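# Unload lathe shaft into bench rest and shut door

## Task

Take the finished shaft out of the lathe's chuck and put it in the rest on the bench, lying horizontal with its thicker end against the stop; the lathe door must end up closed. Only some pockets of the rest suit this shaft, so use one that does. Lower the shaft softly and keep it slow whenever it touches the lathe, since a hard set-down or a quick rub ruins it. Release it only when it is centred over a pocket's lowest point, or it will slide sideways and may land hard.

## Robot and tools

ROBOT. Two UR7e-type arms, left_arm and right_arm, each carrying a Robotiq 140 gripper whose fingers can fold at a hinge. Calibrated bases in the scene frame: left_arm (-0.031, +0.435, +0.013) m, right_arm (+0.003, -0.465, +0.013) m, both turned only slightly about z.

FRAMES. Scene frame: origin at table-top height halfway between the arms, +z up, +x outward over the table, left_arm on the +y side (camera image sides may differ). The lathe stands behind the bases toward -x; its chuck faces +y and its door slides along the machine front with a protruding handle. Gripper frame: fingers point along +z, open and close along y. end_effector_position is the spot between the pads when shut; fingertips reach about 33 mm past it (9 mm when fully open). Printed hand poses may be off by a few centimetres.

THE 18-NUMBER ROW. Every arm command is one row of 18 numbers, each in [-1, 1], covering both arms even if one stays still: left_arm dx, dy, dz, rx, ry, rz, left gripper position, force_limit, speed, then the same nine for right_arm. The six pose numbers are an offset, not a pose: they count from that arm's Hand target as it stood when the action or move began, along that Hand target's own axes. 1.0 equals 0.6 m for dx/dy/dz and 180 degrees for rx/ry/rz, which together form one rotation vector. All rows of one action (or targets of one move) share that same starting point; a new action starts from the updated Hand target, so resending an offset moves further. Six zeros means stay at (or return to) the Hand target. Orientation commands are clipped to within 32 degrees of the measured one per step.
Gripper numbers are absolute settings: position +1 is fully open (140 mm), about -0.8 is pads touching, -1 closes until blocked. force_limit runs from about 14 N (-1) to 58 N (+1) on narrow parts; speed from about 30 mm/s (-1) to 250 mm/s (+1), and faster closing squeezes harder. Both start at +1. To keep a gripper unchanged, resend its last three numbers (0 is a real command).

TOOLS.
execute_actions(actions, cameras): runs actions in sequence. An action may hold rows (up to 15, one per 1/30 s control step), steps (1 to 450, default 15; after the last row the final row's target is kept), until (ends early when lathe fields match, e.g. {"lathe": {"chuck_state": "open"}}; numbers need a comparison like [">=", 1]; it does not halt the arms), and lathe commands: door "open"/"shut", chuck "clamp"/"open", or stop true alone. An empty actions list returns full state and all cameras. For gentle motion ramp offsets row by row (0.01 per row is about 0.18 m/s).
move(target, speed, blend, stop_force, zero, blocking, cameras): straight-line paths toward one row or a list of up to 15 rows, every row an offset from the same Hand targets. speed is m/s, 0.002 to 3.6 (default 0.25), one value or one per target. blend in metres rounds corners in a list. stop_force, 3 to 120 N, ends an arm's path on contact; zero (default true) re-zeroes before the move. blocking=false returns early and cannot be combined with stop_force. Paths do not avoid obstacles; the whole move caps at 10 s. The result adds a move: line (done, off_target, moving, held, fault) plus limits such as paced or held.
wait(seconds 0 to 10), stop() brakes a running move, zoom_image(camera, region [x0,y0,x1,y1] pixels, at most 504 by 504) enlarges a recent image, zero_wrist_force(arm), read_manual(section), finished_scene(scene) ends the scene irreversibly.
Cameras: cam_high, cam_low, cam_chuck, cam_machine, cam_left_wrist, cam_right_wrist, all 896x504.

RESULTS. Positions in m, quats wxyz, velocities m/s and rad/s, all in the scene frame. Hand target is where the next offsets count from. Tool commands shows current gripper settings. object_status: 0 moving, 1 blocked while opening, 2 blocked while closing (a grip), 3 reached the setting or pads met. position_measured is in counts: 3 open, about 139 at 60 mm, 200 at 20 mm, 230 closed. Wrist force/torque are in the gripper's own axes, zeroed at scene start. Wrist depth is a 7x7 grid of mm distances. Lathe fields: door_state shut/open/between; chuck_state open/clamped/closed_empty/between; seat_state home/open, reliable only once clamped. A "pose unreachable" note leaves that arm idle until recommanded.

GRIPPING AND THE CHUCK. Grip with the outer quarter of the pads; nearer the palm the fingers fold and may hold a thin part poorly. Confirm object_status 2. To tighten, raise force_limit and switch position between -1 and -0.98. Fingers pushed tip-first into a surface fold quietly. Open jaws do not hold the shaft, so support it before opening the chuck.

AVOID. Force on any arm near 150 N, or joint contact torque at its limit (wrist joints 25.7 N m), stops the arm for 10 s; a target even slightly past firm contact can do it. Arms touching each other can fail the run. Motors above 85 °C brake the arm (warning at 70 °C). Keep paths away from each arm's own base. Don't hit the lathe or door, which moves without checking for the arm. Move the shaft slowly inside the lathe, set it down softly, release it centred in a pocket that fits, and never drop things off the table or into the chip pan.

Each tool is called after ">>>" as name([rows], argument=value, ...), one row to a line, values as JSON.

## Session

>>> execute_actions(actions=[])

Scene clock: 0.00 s.
left_arm: end_effector_position=(+0.4529, +0.6034, +0.3972) position_measured=3 object_status=3 end_effector_quat_wxyz=(-0.321, -0.145, +0.884, -0.309) | right_arm: end_effector_position=(+0.6798, +0.1147, +0.3372) position_measured=3 object_status=3 end_effector_quat_wxyz=(+0.157, +0.846, -0.224, +0.457)
Joint positions: left_arm=[0.32 -0.744 0.222 -0.215 -2.028 0.224] | right_arm=[0.84 -0.509 0.249 -1.514 -2.567 -1.882]
Joint velocities: within noise
Joint torques (N m): no reading
Motor temperatures (°C): left_arm=[47 42 37 41 39 51] | right_arm=[34 37 41 49 40 38]
Wrist force (N): no reading
Wrist torque (N m): no reading
Wrist force, peak (N): no reading
Wrist depth (mm): cam_left_wrist=[463 3149 1730 1535 584 570 - / 3149 2924 1015 1820 1535 1260 1127 / 3190 1050 859 714 616 1164 1127 / 2792 927 723 636 551 471 435 / - 113 702 593 514 131 99 / - 708 608 550 483 438 99 / - 682 579 514 453 409 -] | cam_right_wrist=[2272 2360 2480 2586 2642 2642 3039 / 1929 2060 2096 2170 2009 830 2337 / 1700 1700 1814 666 681 705 734 / 1482 130 560 575 587 143 631 / - 111 501 511 523 133 100 / - 429 452 460 469 475 88 / - 408 412 406 424 430 -]
Hand target: left_arm +0.4529, +0.6034, +0.3972; -0.321, -0.145, +0.884, -0.309 | right_arm +0.6798, +0.1147, +0.3372; +0.157, +0.846, -0.224, +0.457
Tool commands: left_gripper/position=+1.0 left_gripper/force_limit=+1.0 left_gripper/speed=+1.0 right_gripper/position=+1.0 right_gripper/force_limit=+1.0 right_gripper/speed=+1.0
lathe: door_state=shut chuck_state=clamped seat_state=home

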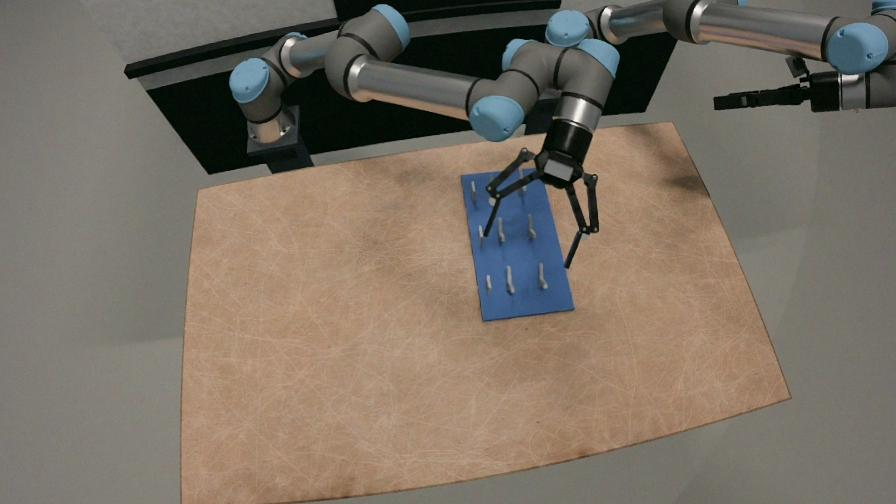

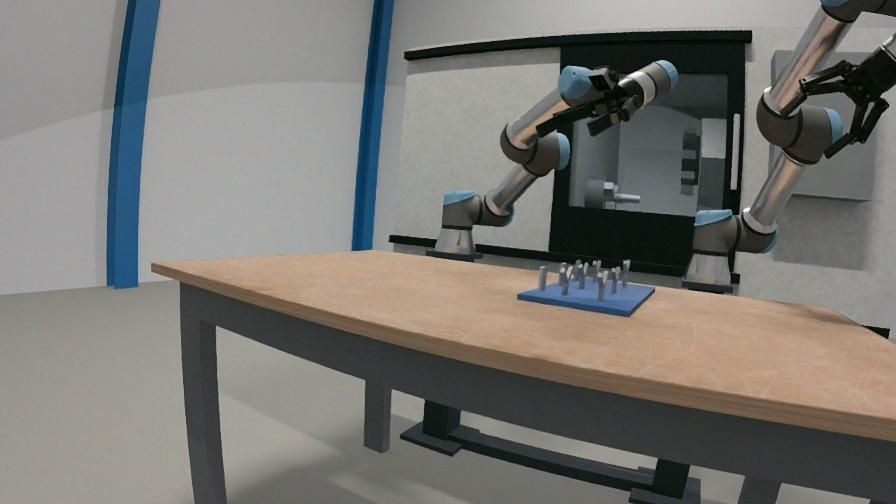

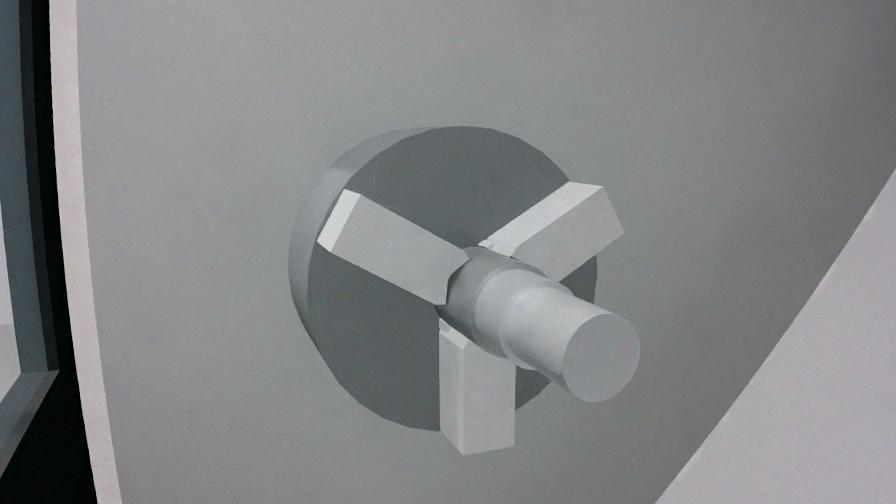

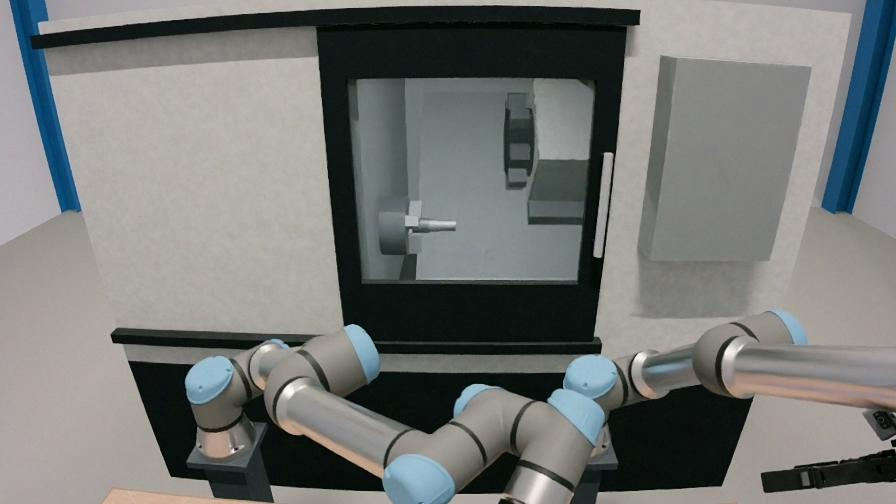

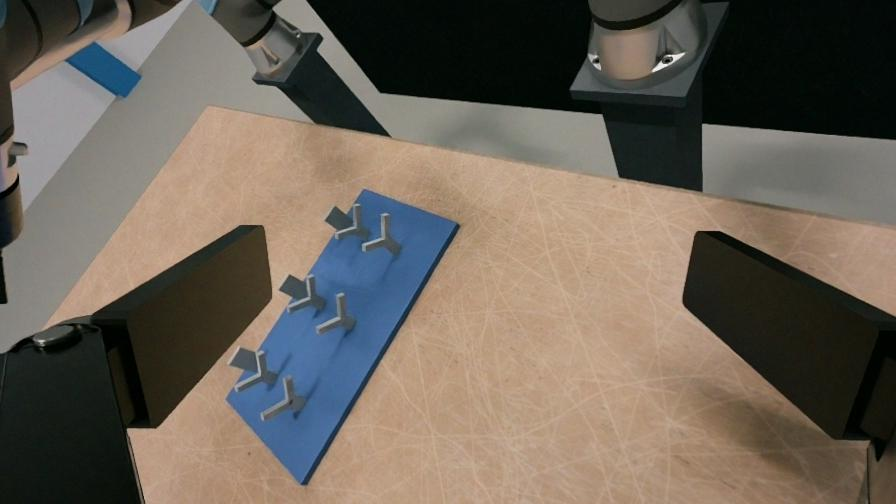

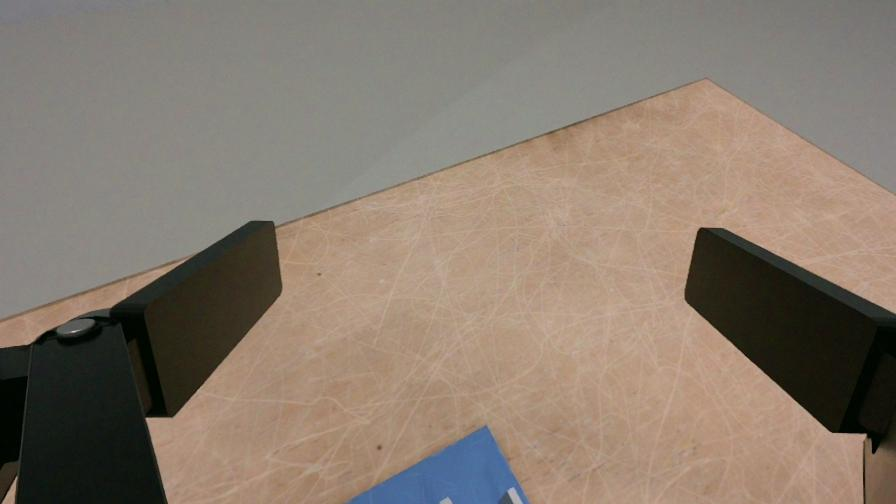

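>>> execute_actions([
  {"lathe":{"door":"open"},"steps":300,"until":{"lathe":{"door_state":"open"}}},
], cameras=["all"])

>>> zoom_image(camera="cam_machine", region=[300, 50, 660, 350])

>>> zoom_image(camera="cam_high", region=[420, 130, 640, 350])

>>> zoom_image(camera="cam_left_wrist", region=[200, 170, 500, 490])

>>> zoom_image(camera="cam_chuck", region=[280, 100, 680, 480])

>>> zoom_image(camera="cam_low", region=[500, 240, 680, 340])

Scene clock: 11.17 s.
left_arm: end_effector_position=(+0.4529, +0.6034, +0.3972) position_measured=3 object_status=3 end_effector_quat_wxyz=(-0.321, -0.145, +0.884, -0.309) | right_arm: end_effector_position=(+0.6798, +0.1147, +0.3372) position_measured=3 object_status=3 end_effector_quat_wxyz=(+0.157, +0.846, -0.224, +0.457)
Joint positions: left_arm=[0.32 -0.744 0.222 -0.215 -2.028 0.224] | right_arm=[0.84 -0.509 0.249 -1.514 -2.567 -1.882]
Joint torques (N m): left_arm=[0.91 -56.18 -19.85 -0.41 -0.64 -0.04] | right_arm=[0.09 -69.61 -22.08 -3.34 -2.31 0.3]
Wrist force (N): left_arm=[0.1 0.1 0.1] | right_arm=[-0.2 0.2 -0.3]
Wrist torque (N m): left_arm=[0.02 -0.04 0.00] | right_arm=[0.05 0.03 0.01]
Wrist force, peak (N): left_arm=[0.3 0.3 -0.2] | right_arm=[0.1 0.3 -0.5]
Wrist depth (mm): cam_left_wrist=[353 2700 1730 - 567 563 960 / - 2924 1024 1706 1575 1122 1170 / 3149 1087 844 708 613 803 1102 / 2856 913 716 638 553 470 436 / - 114 675 601 516 131 99 / - 696 627 543 481 442 99 / - 677 584 509 456 410 -] | cam_right_wrist=[2293 2532 2586 2614 2614 2860 2794 / 1929 2009 2060 2096 2170 827 2293 / 1712 1665 1828 668 677 707 715 / 1447 130 560 575 590 143 625 / - 111 500 510 524 133 100 / - 429 452 462 471 475 88 / - 406 416 406 423 433 -]
Hand target: left_arm +0.4529, +0.6034, +0.3972; -0.321, -0.145, +0.884, -0.309 | right_arm +0.6798, +0.1147, +0.3372; +0.157, +0.846, -0.224, +0.457
Tool commands: left_gripper/position=+1.0 left_gripper/force_limit=+1.0 left_gripper/speed=+1.0 right_gripper/position=+1.0 right_gripper/force_limit=+1.0 right_gripper/speed=+1.0
lathe: door_state=open chuck_state=clamped seat_state=home

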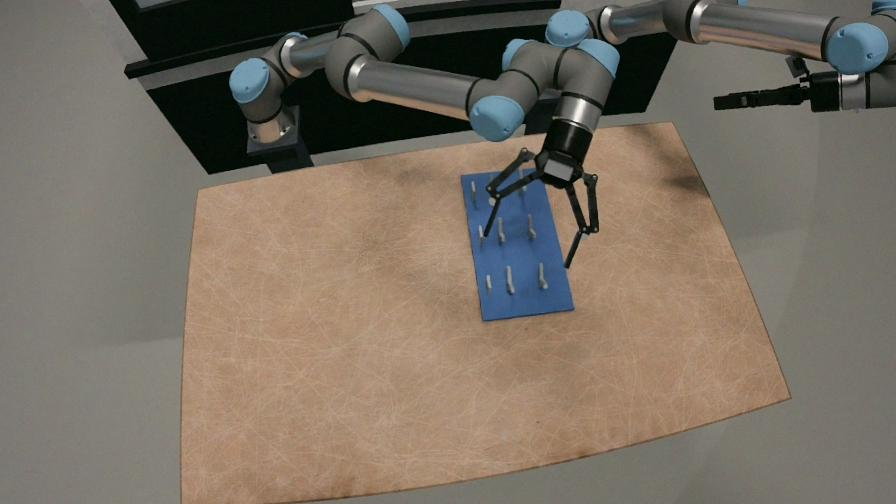

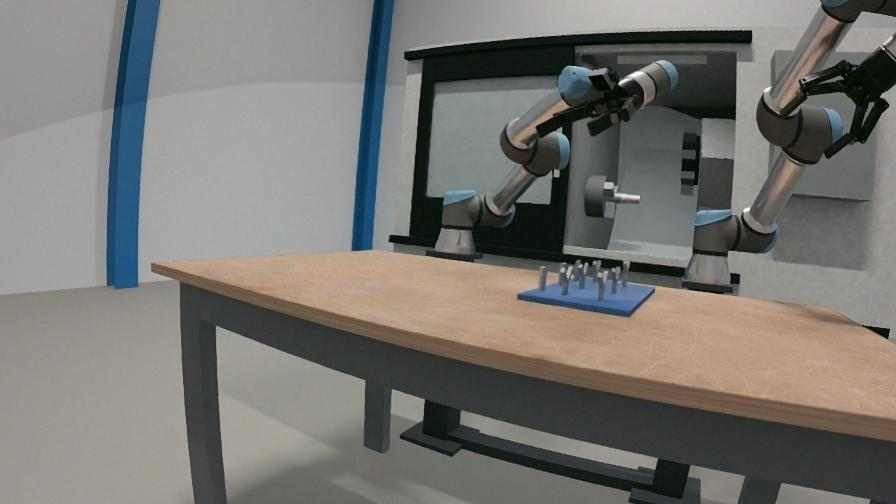

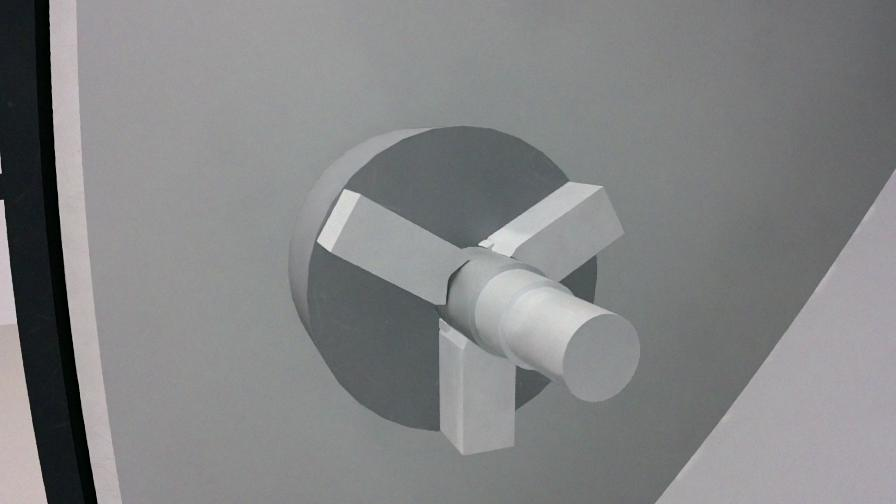

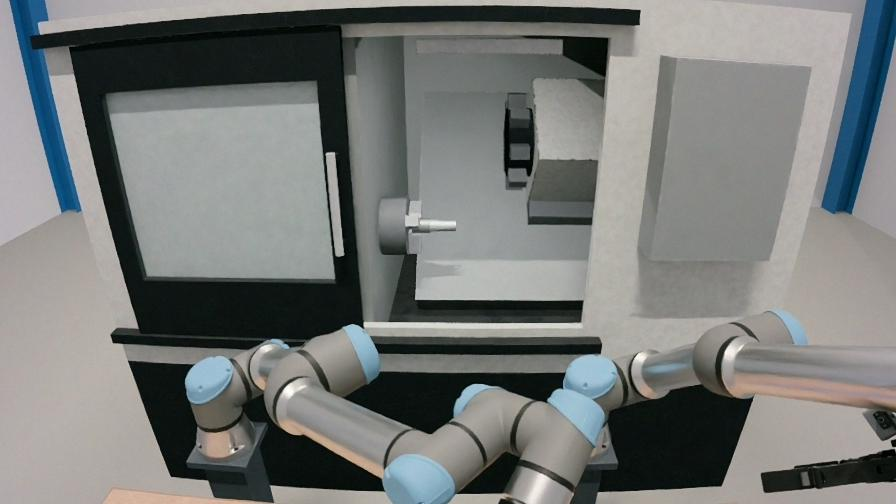

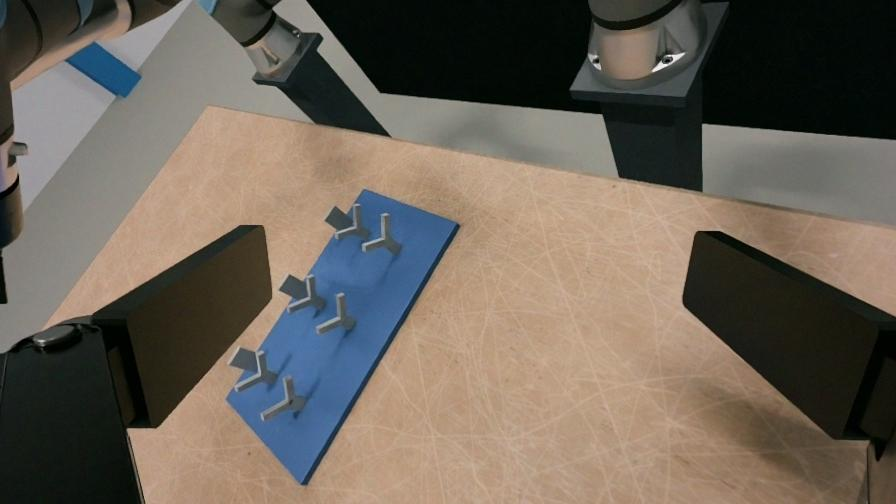

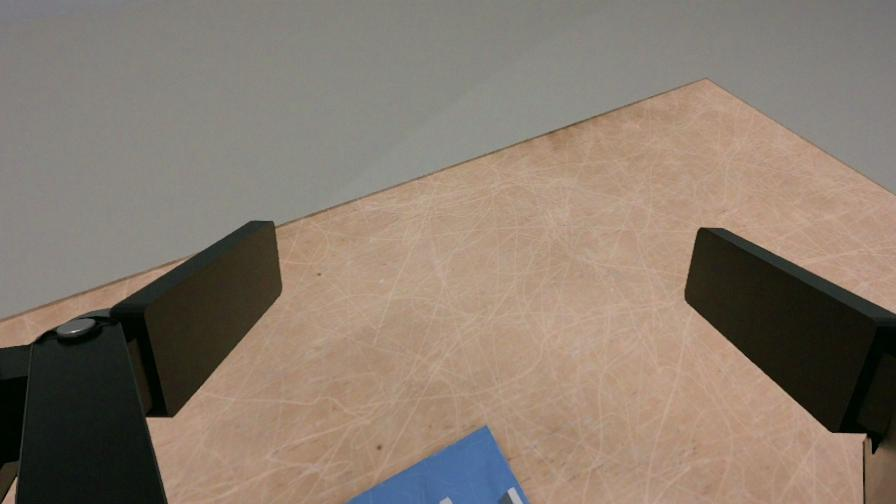

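Scaled by 1.400 from the camera's 896x504 image, which has a finer 1280x720 frame.

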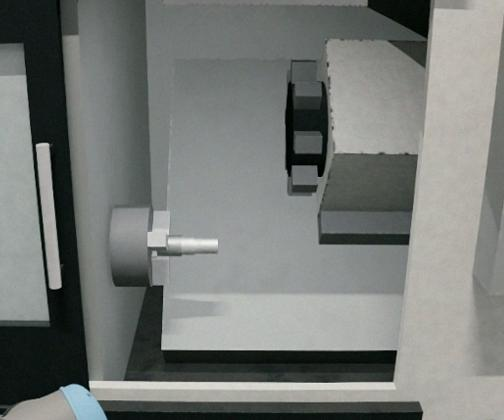

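Scaled by 2.291 from the camera's 896x504 image, which has a finer 1280x720 frame.

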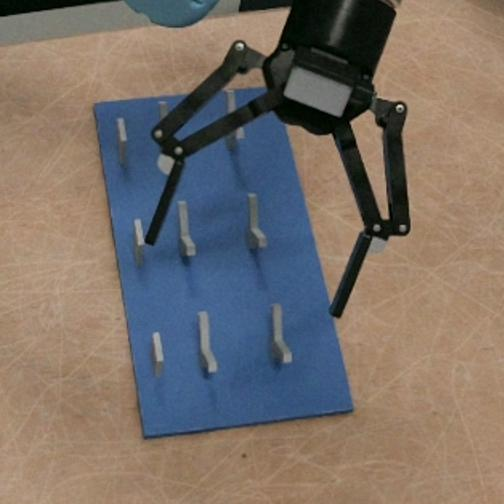

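Scaled by 1.575 from the camera's 896x504 image, which has a finer 1280x720 frame.

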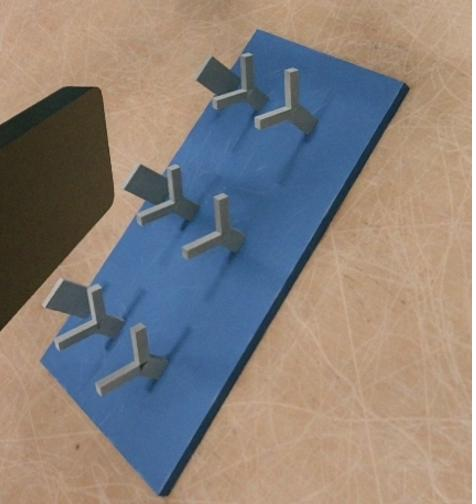

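Scaled by 1.260 from the camera's 896x504 image, which has a finer 1280x720 frame.

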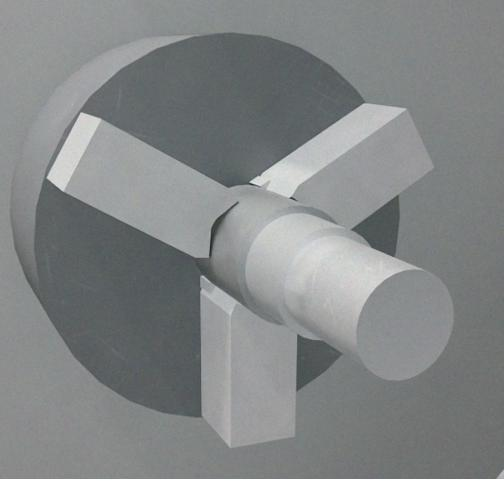

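Scaled by 2.800 from the camera's 896x504 image, which has a finer 1280x720 frame.

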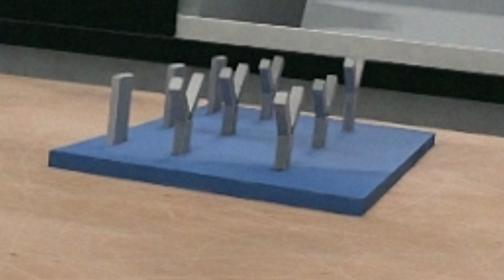

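>>> move(target=[-0.0587,-0.548,0.4503,-0.3434,0.0056,0.575,1,1,1,0.2,0.834,0.4125,-0.1875,-0.0135,0.1182,1,1,1], speed=0.4, cameras=["cam_high","cam_machine","cam_left_wrist"])

>>> zoom_image(camera="cam_left_wrist", region=[200, 50, 700, 480])

>>> zoom_image(camera="cam_high", region=[420, 130, 640, 350])

Scene clock: 113.93 s.
left_arm: end_effector_position=(+0.4995, +0.1806, +0.3602) position_measured=3 object_status=3 end_effector_quat_wxyz=(+0.000, +0.732, +0.681, +0.000) | right_arm: end_effector_position=(+0.6500, -0.4555, +0.3368) position_measured=3 object_status=3 end_effector_quat_wxyz=(+0.304, +0.719, -0.500, +0.376)
Joint positions: left_arm=[-0.698 -1.359 1.152 -1.365 -1.571 0.968] | right_arm=[0.204 -1.248 1.471 -1.901 -2.576 -1.77]
Joint torques (N m): left_arm=[-2.9 -27.06 -30.82 -2.45 -2.03 0.41] | right_arm=[-5.97 -33.7 -29.23 -1.24 -1.81 2.75]
Wrist force (N): left_arm=[1.0 0.3 0.4] | right_arm=[0.1 -0.3 -0.4]
Wrist torque (N m): left_arm=[0.20 -0.04 0.00] | right_arm=[-0.07 0.02 -0.01]
Wrist force, peak (N): left_arm=[0.3 1.9 -1.0] | right_arm=[-0.9 -1.1 -1.3]
Wrist depth (mm): cam_left_wrist=[1097 441 436 435 436 436 439 / 1164 464 449 452 470 464 461 / 1045 483 477 469 472 483 483 / 1143 133 496 501 498 140 509 / - 114 551 536 541 131 99 / - 571 574 571 573 573 99 / - 1247 608 608 608 601 -] | cam_right_wrist=[2272 2407 2455 2642 2614 2794 2794 / 1856 1945 2114 2132 2293 2407 2315 / 1665 1712 1724 1801 1842 1929 1945 / 1438 130 563 1568 1654 143 1665 / - 111 497 517 528 133 100 / - 429 448 463 470 476 88 / - 407 412 417 431 436 -]
Hand target: left_arm +0.4995, +0.1805, +0.3602; +0.000, +0.732, +0.681, +0.000 | right_arm +0.6500, -0.4556, +0.3367; +0.304, +0.719, -0.500, +0.376
Off the commanded pose: left_arm 0.000 m, 0 deg | right_arm 0.000 m, 0 deg.
lathe: door_state=open chuck_state=clamped seat_state=home
move: done
Images, in order (width x height): cam_high 896x504, cam_machine 896x504, cam_left_wrist 896x504.

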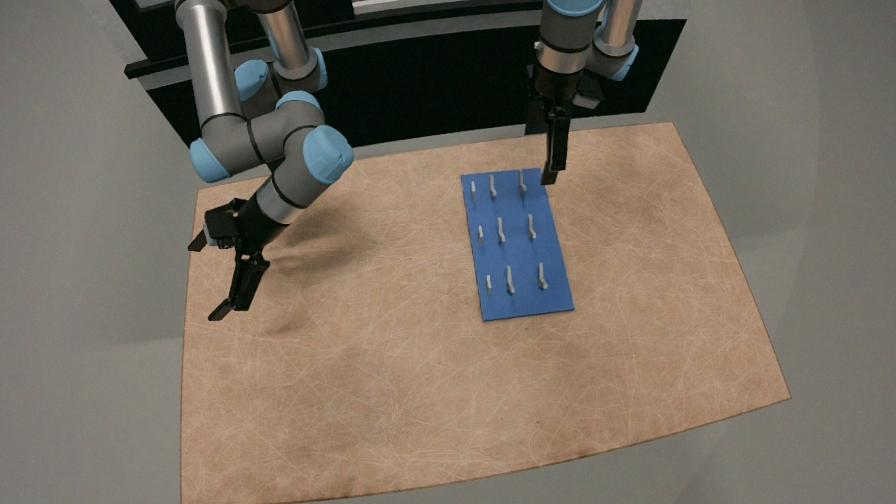

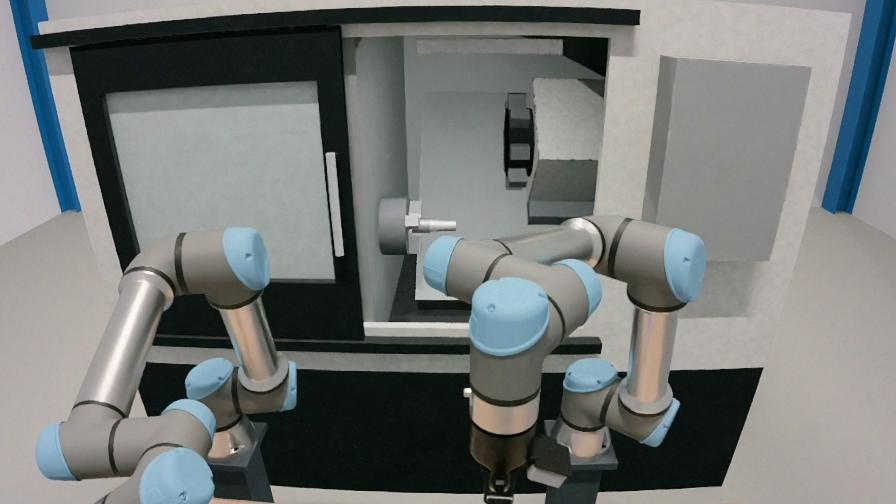

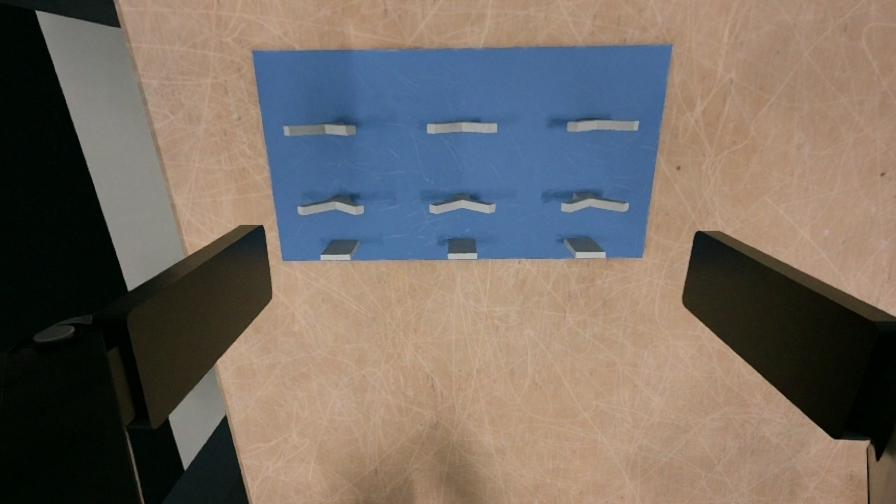

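Scaled by 1.008 from the camera's 896x504 image, which has a finer 1280x720 frame.

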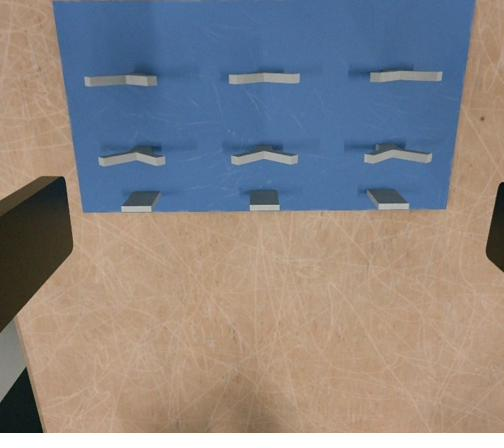

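Scaled by 2.291 from the camera's 896x504 image, which has a finer 1280x720 frame.

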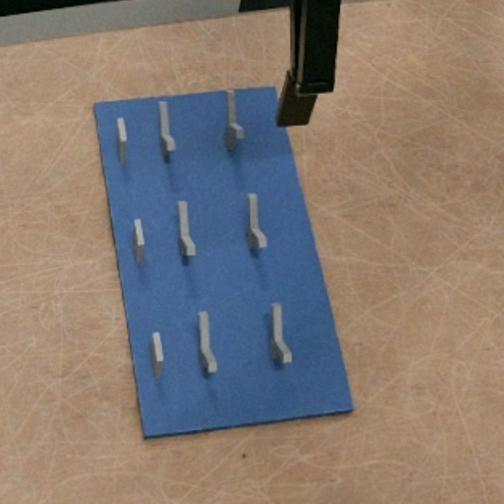

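>>> zoom_image(camera="cam_left_wrist", region=[260, 100, 460, 270])

>>> zoom_image(camera="cam_left_wrist", region=[460, 100, 660, 270])

>>> execute_actions(actions=[], cameras=["cam_low"])

>>> zoom_image(camera="cam_low", region=[510, 250, 660, 325])

Scaled by 2.520 from the camera's 896x504 image, which has a finer 1280x720 frame.

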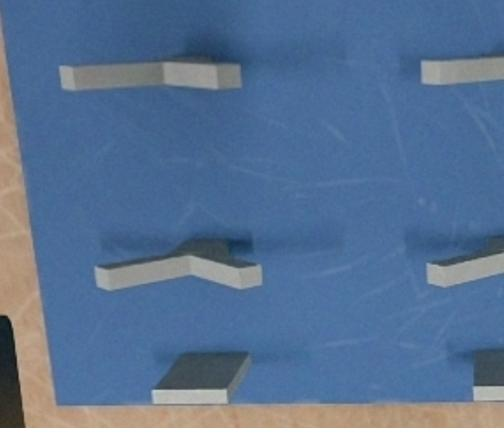

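Scaled by 2.520 from the camera's 896x504 image, which has a finer 1280x720 frame.

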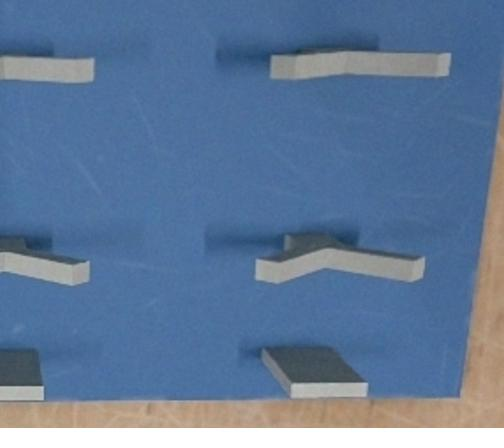

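Scene clock: 141.73 s.
left_arm: end_effector_position=(+0.4995, +0.1805, +0.3602) position_measured=3 object_status=3 end_effector_quat_wxyz=(+0.000, +0.732, +0.681, +0.000) | right_arm: end_effector_position=(+0.6500, -0.4556, +0.3367) position_measured=3 object_status=3 end_effector_quat_wxyz=(+0.304, +0.719, -0.500, +0.376)
Joint positions: left_arm=[-0.698 -1.359 1.152 -1.365 -1.571 0.968] | right_arm=[0.204 -1.248 1.471 -1.901 -2.576 -1.77]
Joint velocities: within noise
Joint torques (N m): left_arm=[-8.18 -27.64 -32.82 -5.12 2.47 1.04] | right_arm=[-7.1 -35.3 -28.74 -2.36 -2.69 0.67]
Motor temperatures (°C): left_arm=[47 42 37 41 39 51] | right_arm=[34 37 41 48 40 38]
Wrist force (N): left_arm=[1.1 0.4 0.3] | right_arm=[0.3 -0.2 -0.3]
Wrist torque (N m): left_arm=[0.22 -0.07 0.00] | right_arm=[-0.04 -0.02 -0.01]
Wrist force, peak (N): left_arm=[1.3 0.3 0.4] | right_arm=[0.1 -0.3 -0.9]
Wrist depth (mm): cam_left_wrist=[1087 440 439 433 435 434 438 / 1087 463 452 456 447 459 461 / - 494 468 466 470 484 486 / - 498 504 512 501 140 507 / - 114 536 539 541 131 99 / - 570 581 573 578 571 99 / - 811 613 610 607 599 -] | cam_right_wrist=[2315 2251 2642 2506 2762 2794 3001 / 1960 1992 2151 2114 2230 2337 2315 / 1621 1774 1688 1828 1945 1929 1929 / 1501 129 561 1599 1621 134 1665 / - 111 499 516 524 133 100 / - 428 452 460 467 481 88 / - 406 411 418 426 435 -]
Hand target: left_arm +0.4995, +0.1805, +0.3602; +0.000, +0.732, +0.681, +0.000 | right_arm +0.6500, -0.4556, +0.3367; +0.304, +0.719, -0.500, +0.376
Tool commands: left_gripper/position=+1.0 left_gripper/force_limit=+1.0 left_gripper/speed=+1.0 right_gripper/position=+1.0 right_gripper/force_limit=+1.0 right_gripper/speed=+1.0
Off the commanded pose: left_arm 0.000 m, 0 deg | right_arm 0.000 m, 0 deg.
lathe: door_state=open chuck_state=clamped seat_state=home
Images, in order (width x height): cam_low 896x504.

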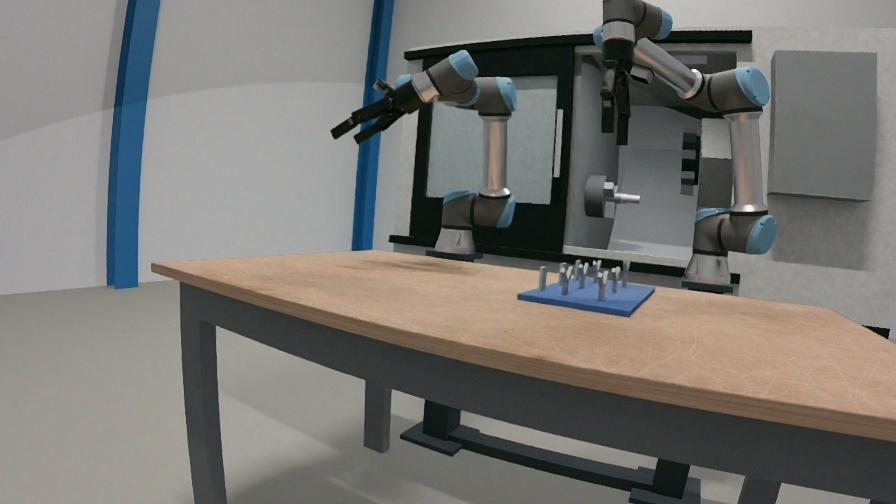

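Scaled by 3.360 from the camera's 896x504 image, which has a finer 1280x720 frame.

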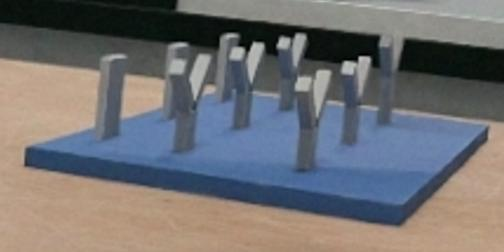

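>>> move(target=[0.333,0.025,0.28,0,-0.194,0,1,1,1,0,0,0,0,0,0,1,1,1], speed=0.4, cameras=["cam_left_wrist"])

>>> zoom_image(camera="cam_left_wrist", region=[240, 50, 660, 300])

Scene clock: 158.07 s.
left_arm: end_effector_position=(+0.5290, +0.3786, +0.1921) position_measured=3 object_status=3 end_effector_quat_wxyz=(+0.205, +0.699, +0.650, -0.220) | right_arm: end_effector_position=(+0.6500, -0.4556, +0.3367) position_measured=3 object_status=3 end_effector_quat_wxyz=(+0.304, +0.719, -0.500, +0.376)
Joint positions: left_arm=[-0.044 -1.325 1.681 -1.891 -2.18 1.634] | right_arm=[0.204 -1.248 1.471 -1.901 -2.576 -1.77]
Joint torques (N m): left_arm=[10.18 -28.24 -15.5 -5.24 -4.17 1.34] | right_arm=[-6.07 -34.31 -29.2 -1.15 -2.59 0.65]
Wrist force (N): left_arm=[2.1 0.4 1.5] | right_arm=[0.0 -0.4 -0.7]
Wrist torque (N m): left_arm=[0.31 0.02 0.02] | right_arm=[-0.09 0.03 -0.02]
Wrist force, peak (N): left_arm=[7.5 0.2 2.3] | right_arm=[-0.1 -0.2 -1.0]
Wrist depth (mm): cam_left_wrist=[279 277 275 274 273 273 273 / 321 319 316 315 315 314 311 / 368 361 357 356 352 367 368 / - 424 414 435 419 347 442 / - 114 588 578 577 131 99 / - 847 803 811 790 773 99 / - 856 4913 3071 3899 3320 -] | cam_right_wrist=[2230 2480 2480 2586 2671 2762 2894 / 1976 2043 2151 2096 2210 2360 2407 / 1631 1700 1736 1856 1884 1945 2009 / 1510 129 561 1539 1568 143 1749 / - 111 497 510 523 133 100 / - 429 450 460 470 482 88 / - 407 413 416 432 434 -]
Hand target: left_arm +0.5290, +0.3786, +0.1920; +0.205, +0.698, +0.650, -0.220 | right_arm +0.6500, -0.4556, +0.3367; +0.304, +0.719, -0.500, +0.376
Off the commanded pose: left_arm 0.000 m, 0 deg | right_arm 0.000 m, 0 deg.
lathe: door_state=open chuck_state=clamped seat_state=home
move: done
Images, in order (width x height): cam_left_wrist 896x504.

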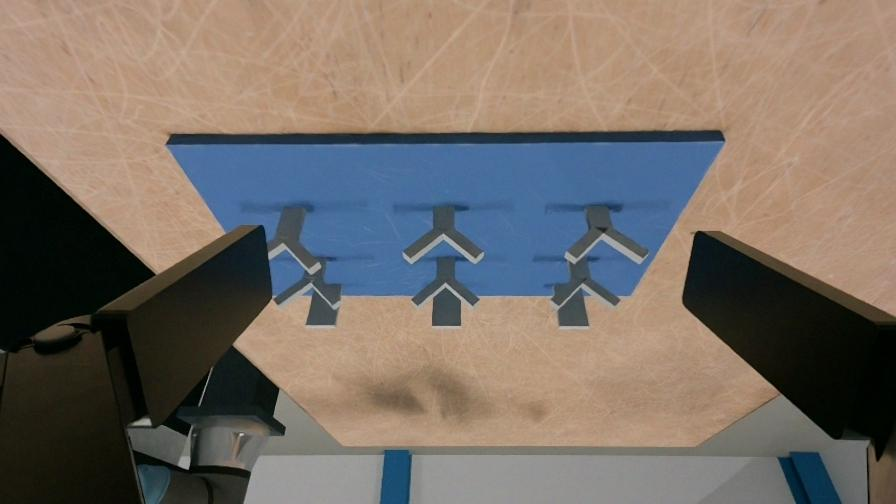

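Scaled by 1.200 from the camera's 896x504 image, which has a finer 1280x720 frame.

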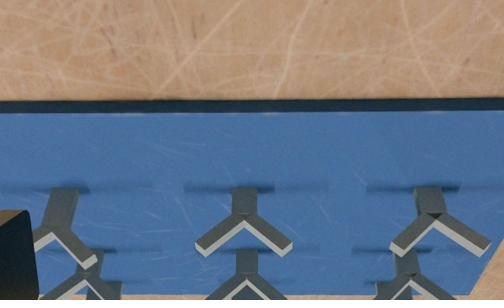

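>>> zoom_image(camera="cam_left_wrist", region=[240, 190, 380, 340])

>>> zoom_image(camera="cam_left_wrist", region=[380, 190, 520, 340])

>>> zoom_image(camera="cam_left_wrist", region=[530, 190, 670, 340])

Scaled by 3.360 from the camera's 896x504 image, which has a finer 1280x720 frame.

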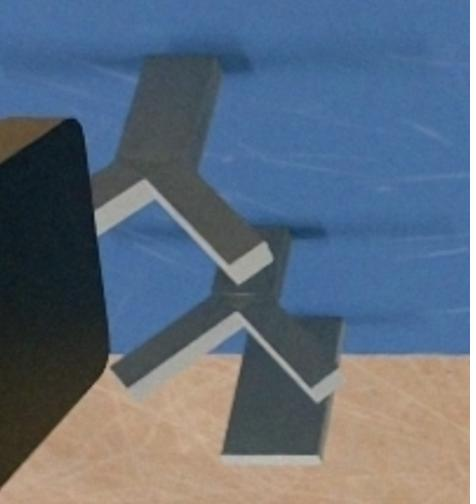

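Scaled by 3.360 from the camera's 896x504 image, which has a finer 1280x720 frame.

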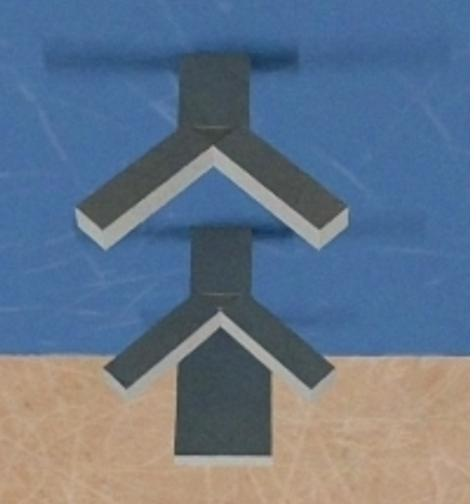

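Scaled by 3.360 from the camera's 896x504 image, which has a finer 1280x720 frame.

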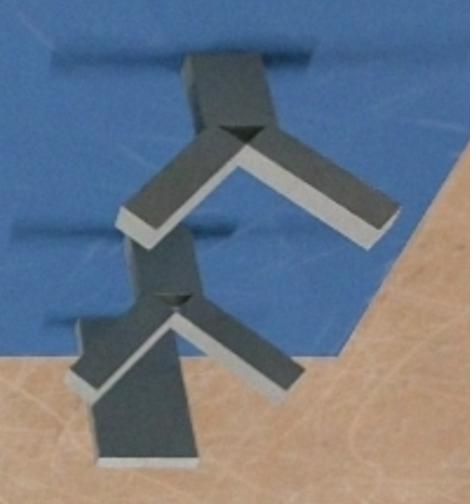

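>>> move([
  [-0.7945,-0.501,0.0317,0.2348,0.1751,-0.0973,1,1,1,0,0,0,0,0,0,1,1,1],
  [-0.656,-0.931,-0.0655,0.2348,0.1751,-0.0973,1,1,1,0,0,0,0,0,0,1,1,1],
], speed=0.4, blend=0.08, cameras=["cam_left_wrist","cam_machine","cam_chuck"])

Scene clock: 204.43 s.
left_arm: end_effector_position=(-0.0499, +0.1197, +0.4494) position_measured=3 object_status=3 end_effector_quat_wxyz=(-0.270, +0.653, +0.654, -0.270) | right_arm: end_effector_position=(+0.6500, -0.4556, +0.3367) position_measured=3 object_status=3 end_effector_quat_wxyz=(+0.304, +0.719, -0.500, +0.376)
Joint positions: left_arm=[-1.39 -1.87 1.591 -1.092 -2.335 0.284] | right_arm=[0.204 -1.248 1.471 -1.901 -2.576 -1.77]
Joint torques (N m): left_arm=[-9.82 -18.93 -16.28 -3.66 -3.38 -1.74] | right_arm=[7.36 -34.26 -28.6 -1.14 -2.82 2.09]
Wrist force (N): left_arm=[1.0 0.0 1.0] | right_arm=[0.2 -0.2 -0.6]
Wrist torque (N m): left_arm=[-0.10 0.02 0.06] | right_arm=[-0.05 0.00 -0.02]
Wrist force, peak (N): left_arm=[6.2 2.0 1.3] | right_arm=[0.2 -0.4 -0.9]
Wrist depth (mm): cam_left_wrist=[960 - - - - 1068 960 / - - 862 - 945 1092 945 / - - - 1073 - 1102 963 / 1011 134 - 838 - 136 941 / - 114 669 782 1216 131 98 / - 524 633 747 1454 1279 99 / - 499 751 822 1516 1328 -] | cam_right_wrist=[2455 2293 2614 2614 2701 2671 2964 / 1945 1914 2078 2170 2132 2315 2360 / 1642 1688 1774 1801 1884 2009 1884 / 1473 130 565 1548 1610 143 1688 / - 111 497 516 524 133 100 / - 429 452 464 475 469 88 / - 409 412 424 428 434 -]
Hand target: left_arm -0.0500, +0.1197, +0.4494; -0.270, +0.653, +0.654, -0.270 | right_arm +0.6500, -0.4556, +0.3367; +0.304, +0.719, -0.500, +0.376
Off the commanded pose: left_arm 0.000 m, 0 deg | right_arm 0.000 m, 0 deg.
lathe: door_state=open chuck_state=clamped seat_state=home
move: done
Images, in order (width x height): cam_chuck 896x504, cam_machine 896x504, cam_left_wrist 896x504.

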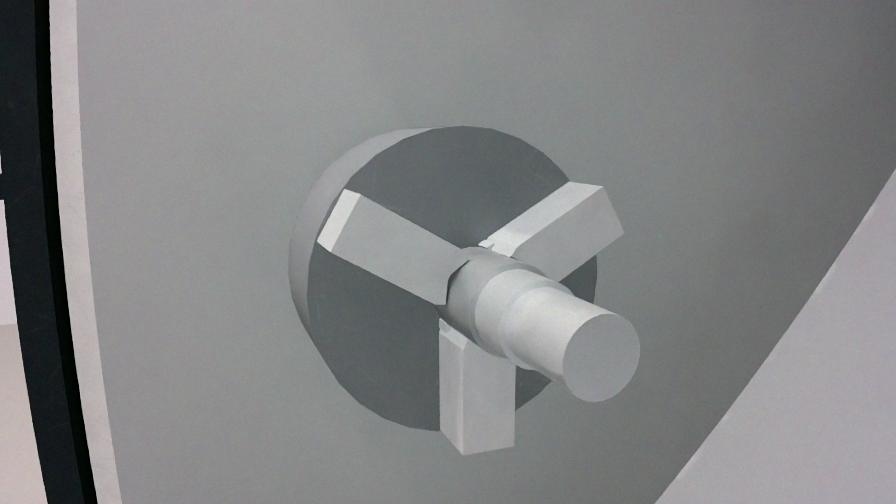

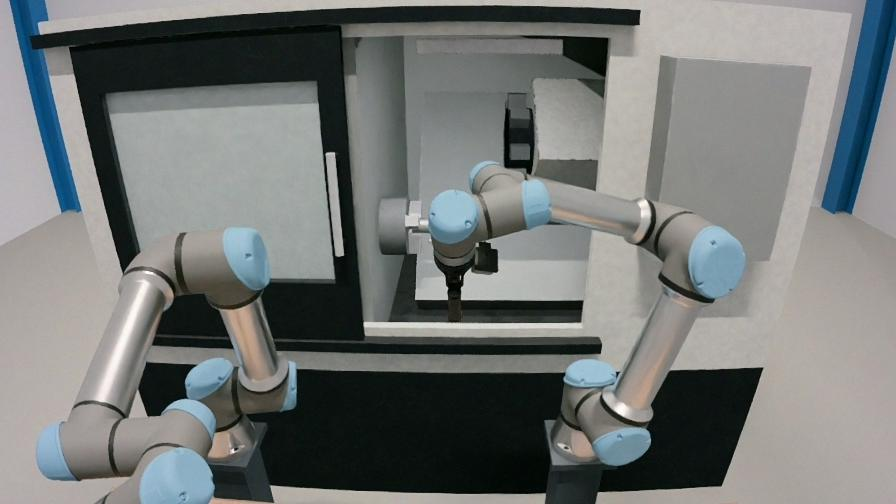

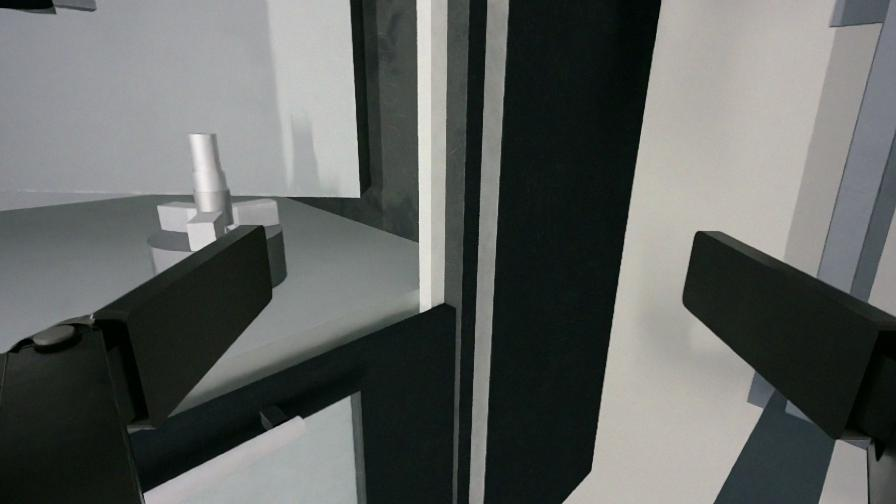

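>>> move(target=[0.017,-0.283,0.118,0,0,0,1,1,1,0,0,0,0,0,0,1,1,1], speed=0.3, cameras=["cam_left_wrist"])

>>> zoom_image(camera="cam_left_wrist", region=[250, 80, 450, 300])

Scene clock: 221.17 s.
left_arm: end_effector_position=(-0.2201, +0.1299, +0.5193) position_measured=3 object_status=3 end_effector_quat_wxyz=(-0.270, +0.653, +0.654, -0.270) | right_arm: end_effector_position=(+0.6500, -0.4556, +0.3367) position_measured=3 object_status=3 end_effector_quat_wxyz=(+0.304, +0.719, -0.500, +0.376)
Joint positions: left_arm=[-1.942 -2.012 1.625 -1.512 -2.297 -0.474] | right_arm=[0.204 -1.248 1.471 -1.901 -2.576 -1.77]
Joint torques (N m): left_arm=[-9.31 0.07 -14.58 -4.9 -3.51 -1.86] | right_arm=[5.81 -33.92 -28.57 -1.32 -2.68 2.57]
Wrist force (N): left_arm=[1.2 0.2 1.2] | right_arm=[0.0 -0.2 -0.6]
Wrist torque (N m): left_arm=[-0.08 -0.02 0.10] | right_arm=[-0.05 0.03 -0.02]
Wrist force, peak (N): left_arm=[1.4 -3.0 2.7] | right_arm=[0.2 -0.5 -0.9]
Wrist depth (mm): cam_left_wrist=[- 800 - 844 602 - 963 / - - 880 836 - 1102 987 / - - 893 963 - 1127 1007 / - - 673 - - 140 1045 / - 114 645 - 877 131 99 / - 489 531 589 945 1357 98 / - 437 477 525 1187 1350 -] | cam_right_wrist=[2230 2480 2559 2586 2642 2794 3001 / 1884 1899 2060 2210 2315 2337 2614 / 1654 1688 1774 1884 1870 1929 2026 / 1464 130 560 1558 1599 143 1654 / - 111 493 505 525 133 100 / - 427 449 460 466 477 88 / - 412 410 421 426 437 -]
Hand target: left_arm -0.2202, +0.1298, +0.5193; -0.270, +0.653, +0.654, -0.270 | right_arm +0.6500, -0.4556, +0.3367; +0.304, +0.719, -0.500, +0.376
Off the commanded pose: left_arm 0.000 m, 0 deg | right_arm 0.000 m, 0 deg.
lathe: door_state=open chuck_state=clamped seat_state=home
move: done
Images, in order (width x height): cam_left_wrist 896x504.

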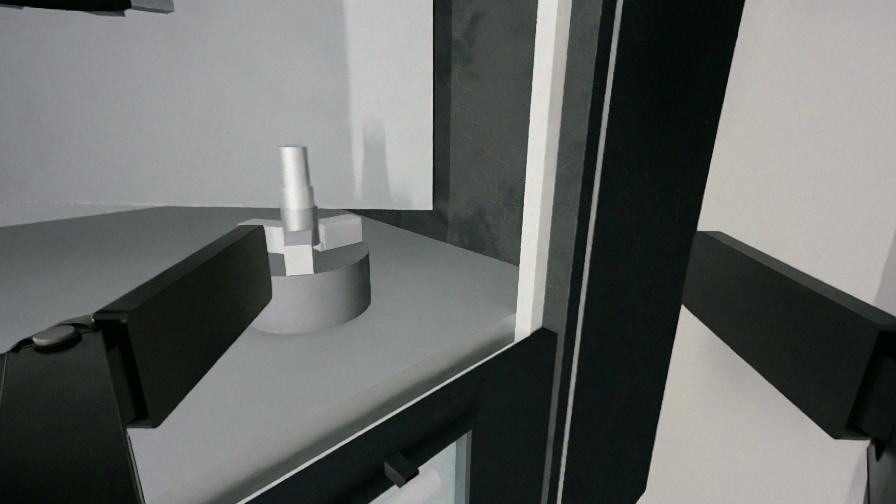

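Scaled by 2.291 from the camera's 896x504 image, which has a finer 1280x720 frame.

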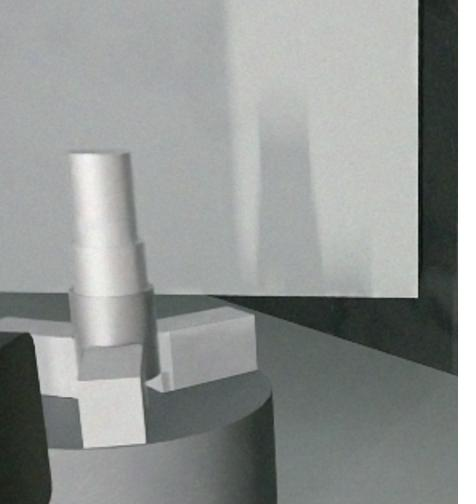

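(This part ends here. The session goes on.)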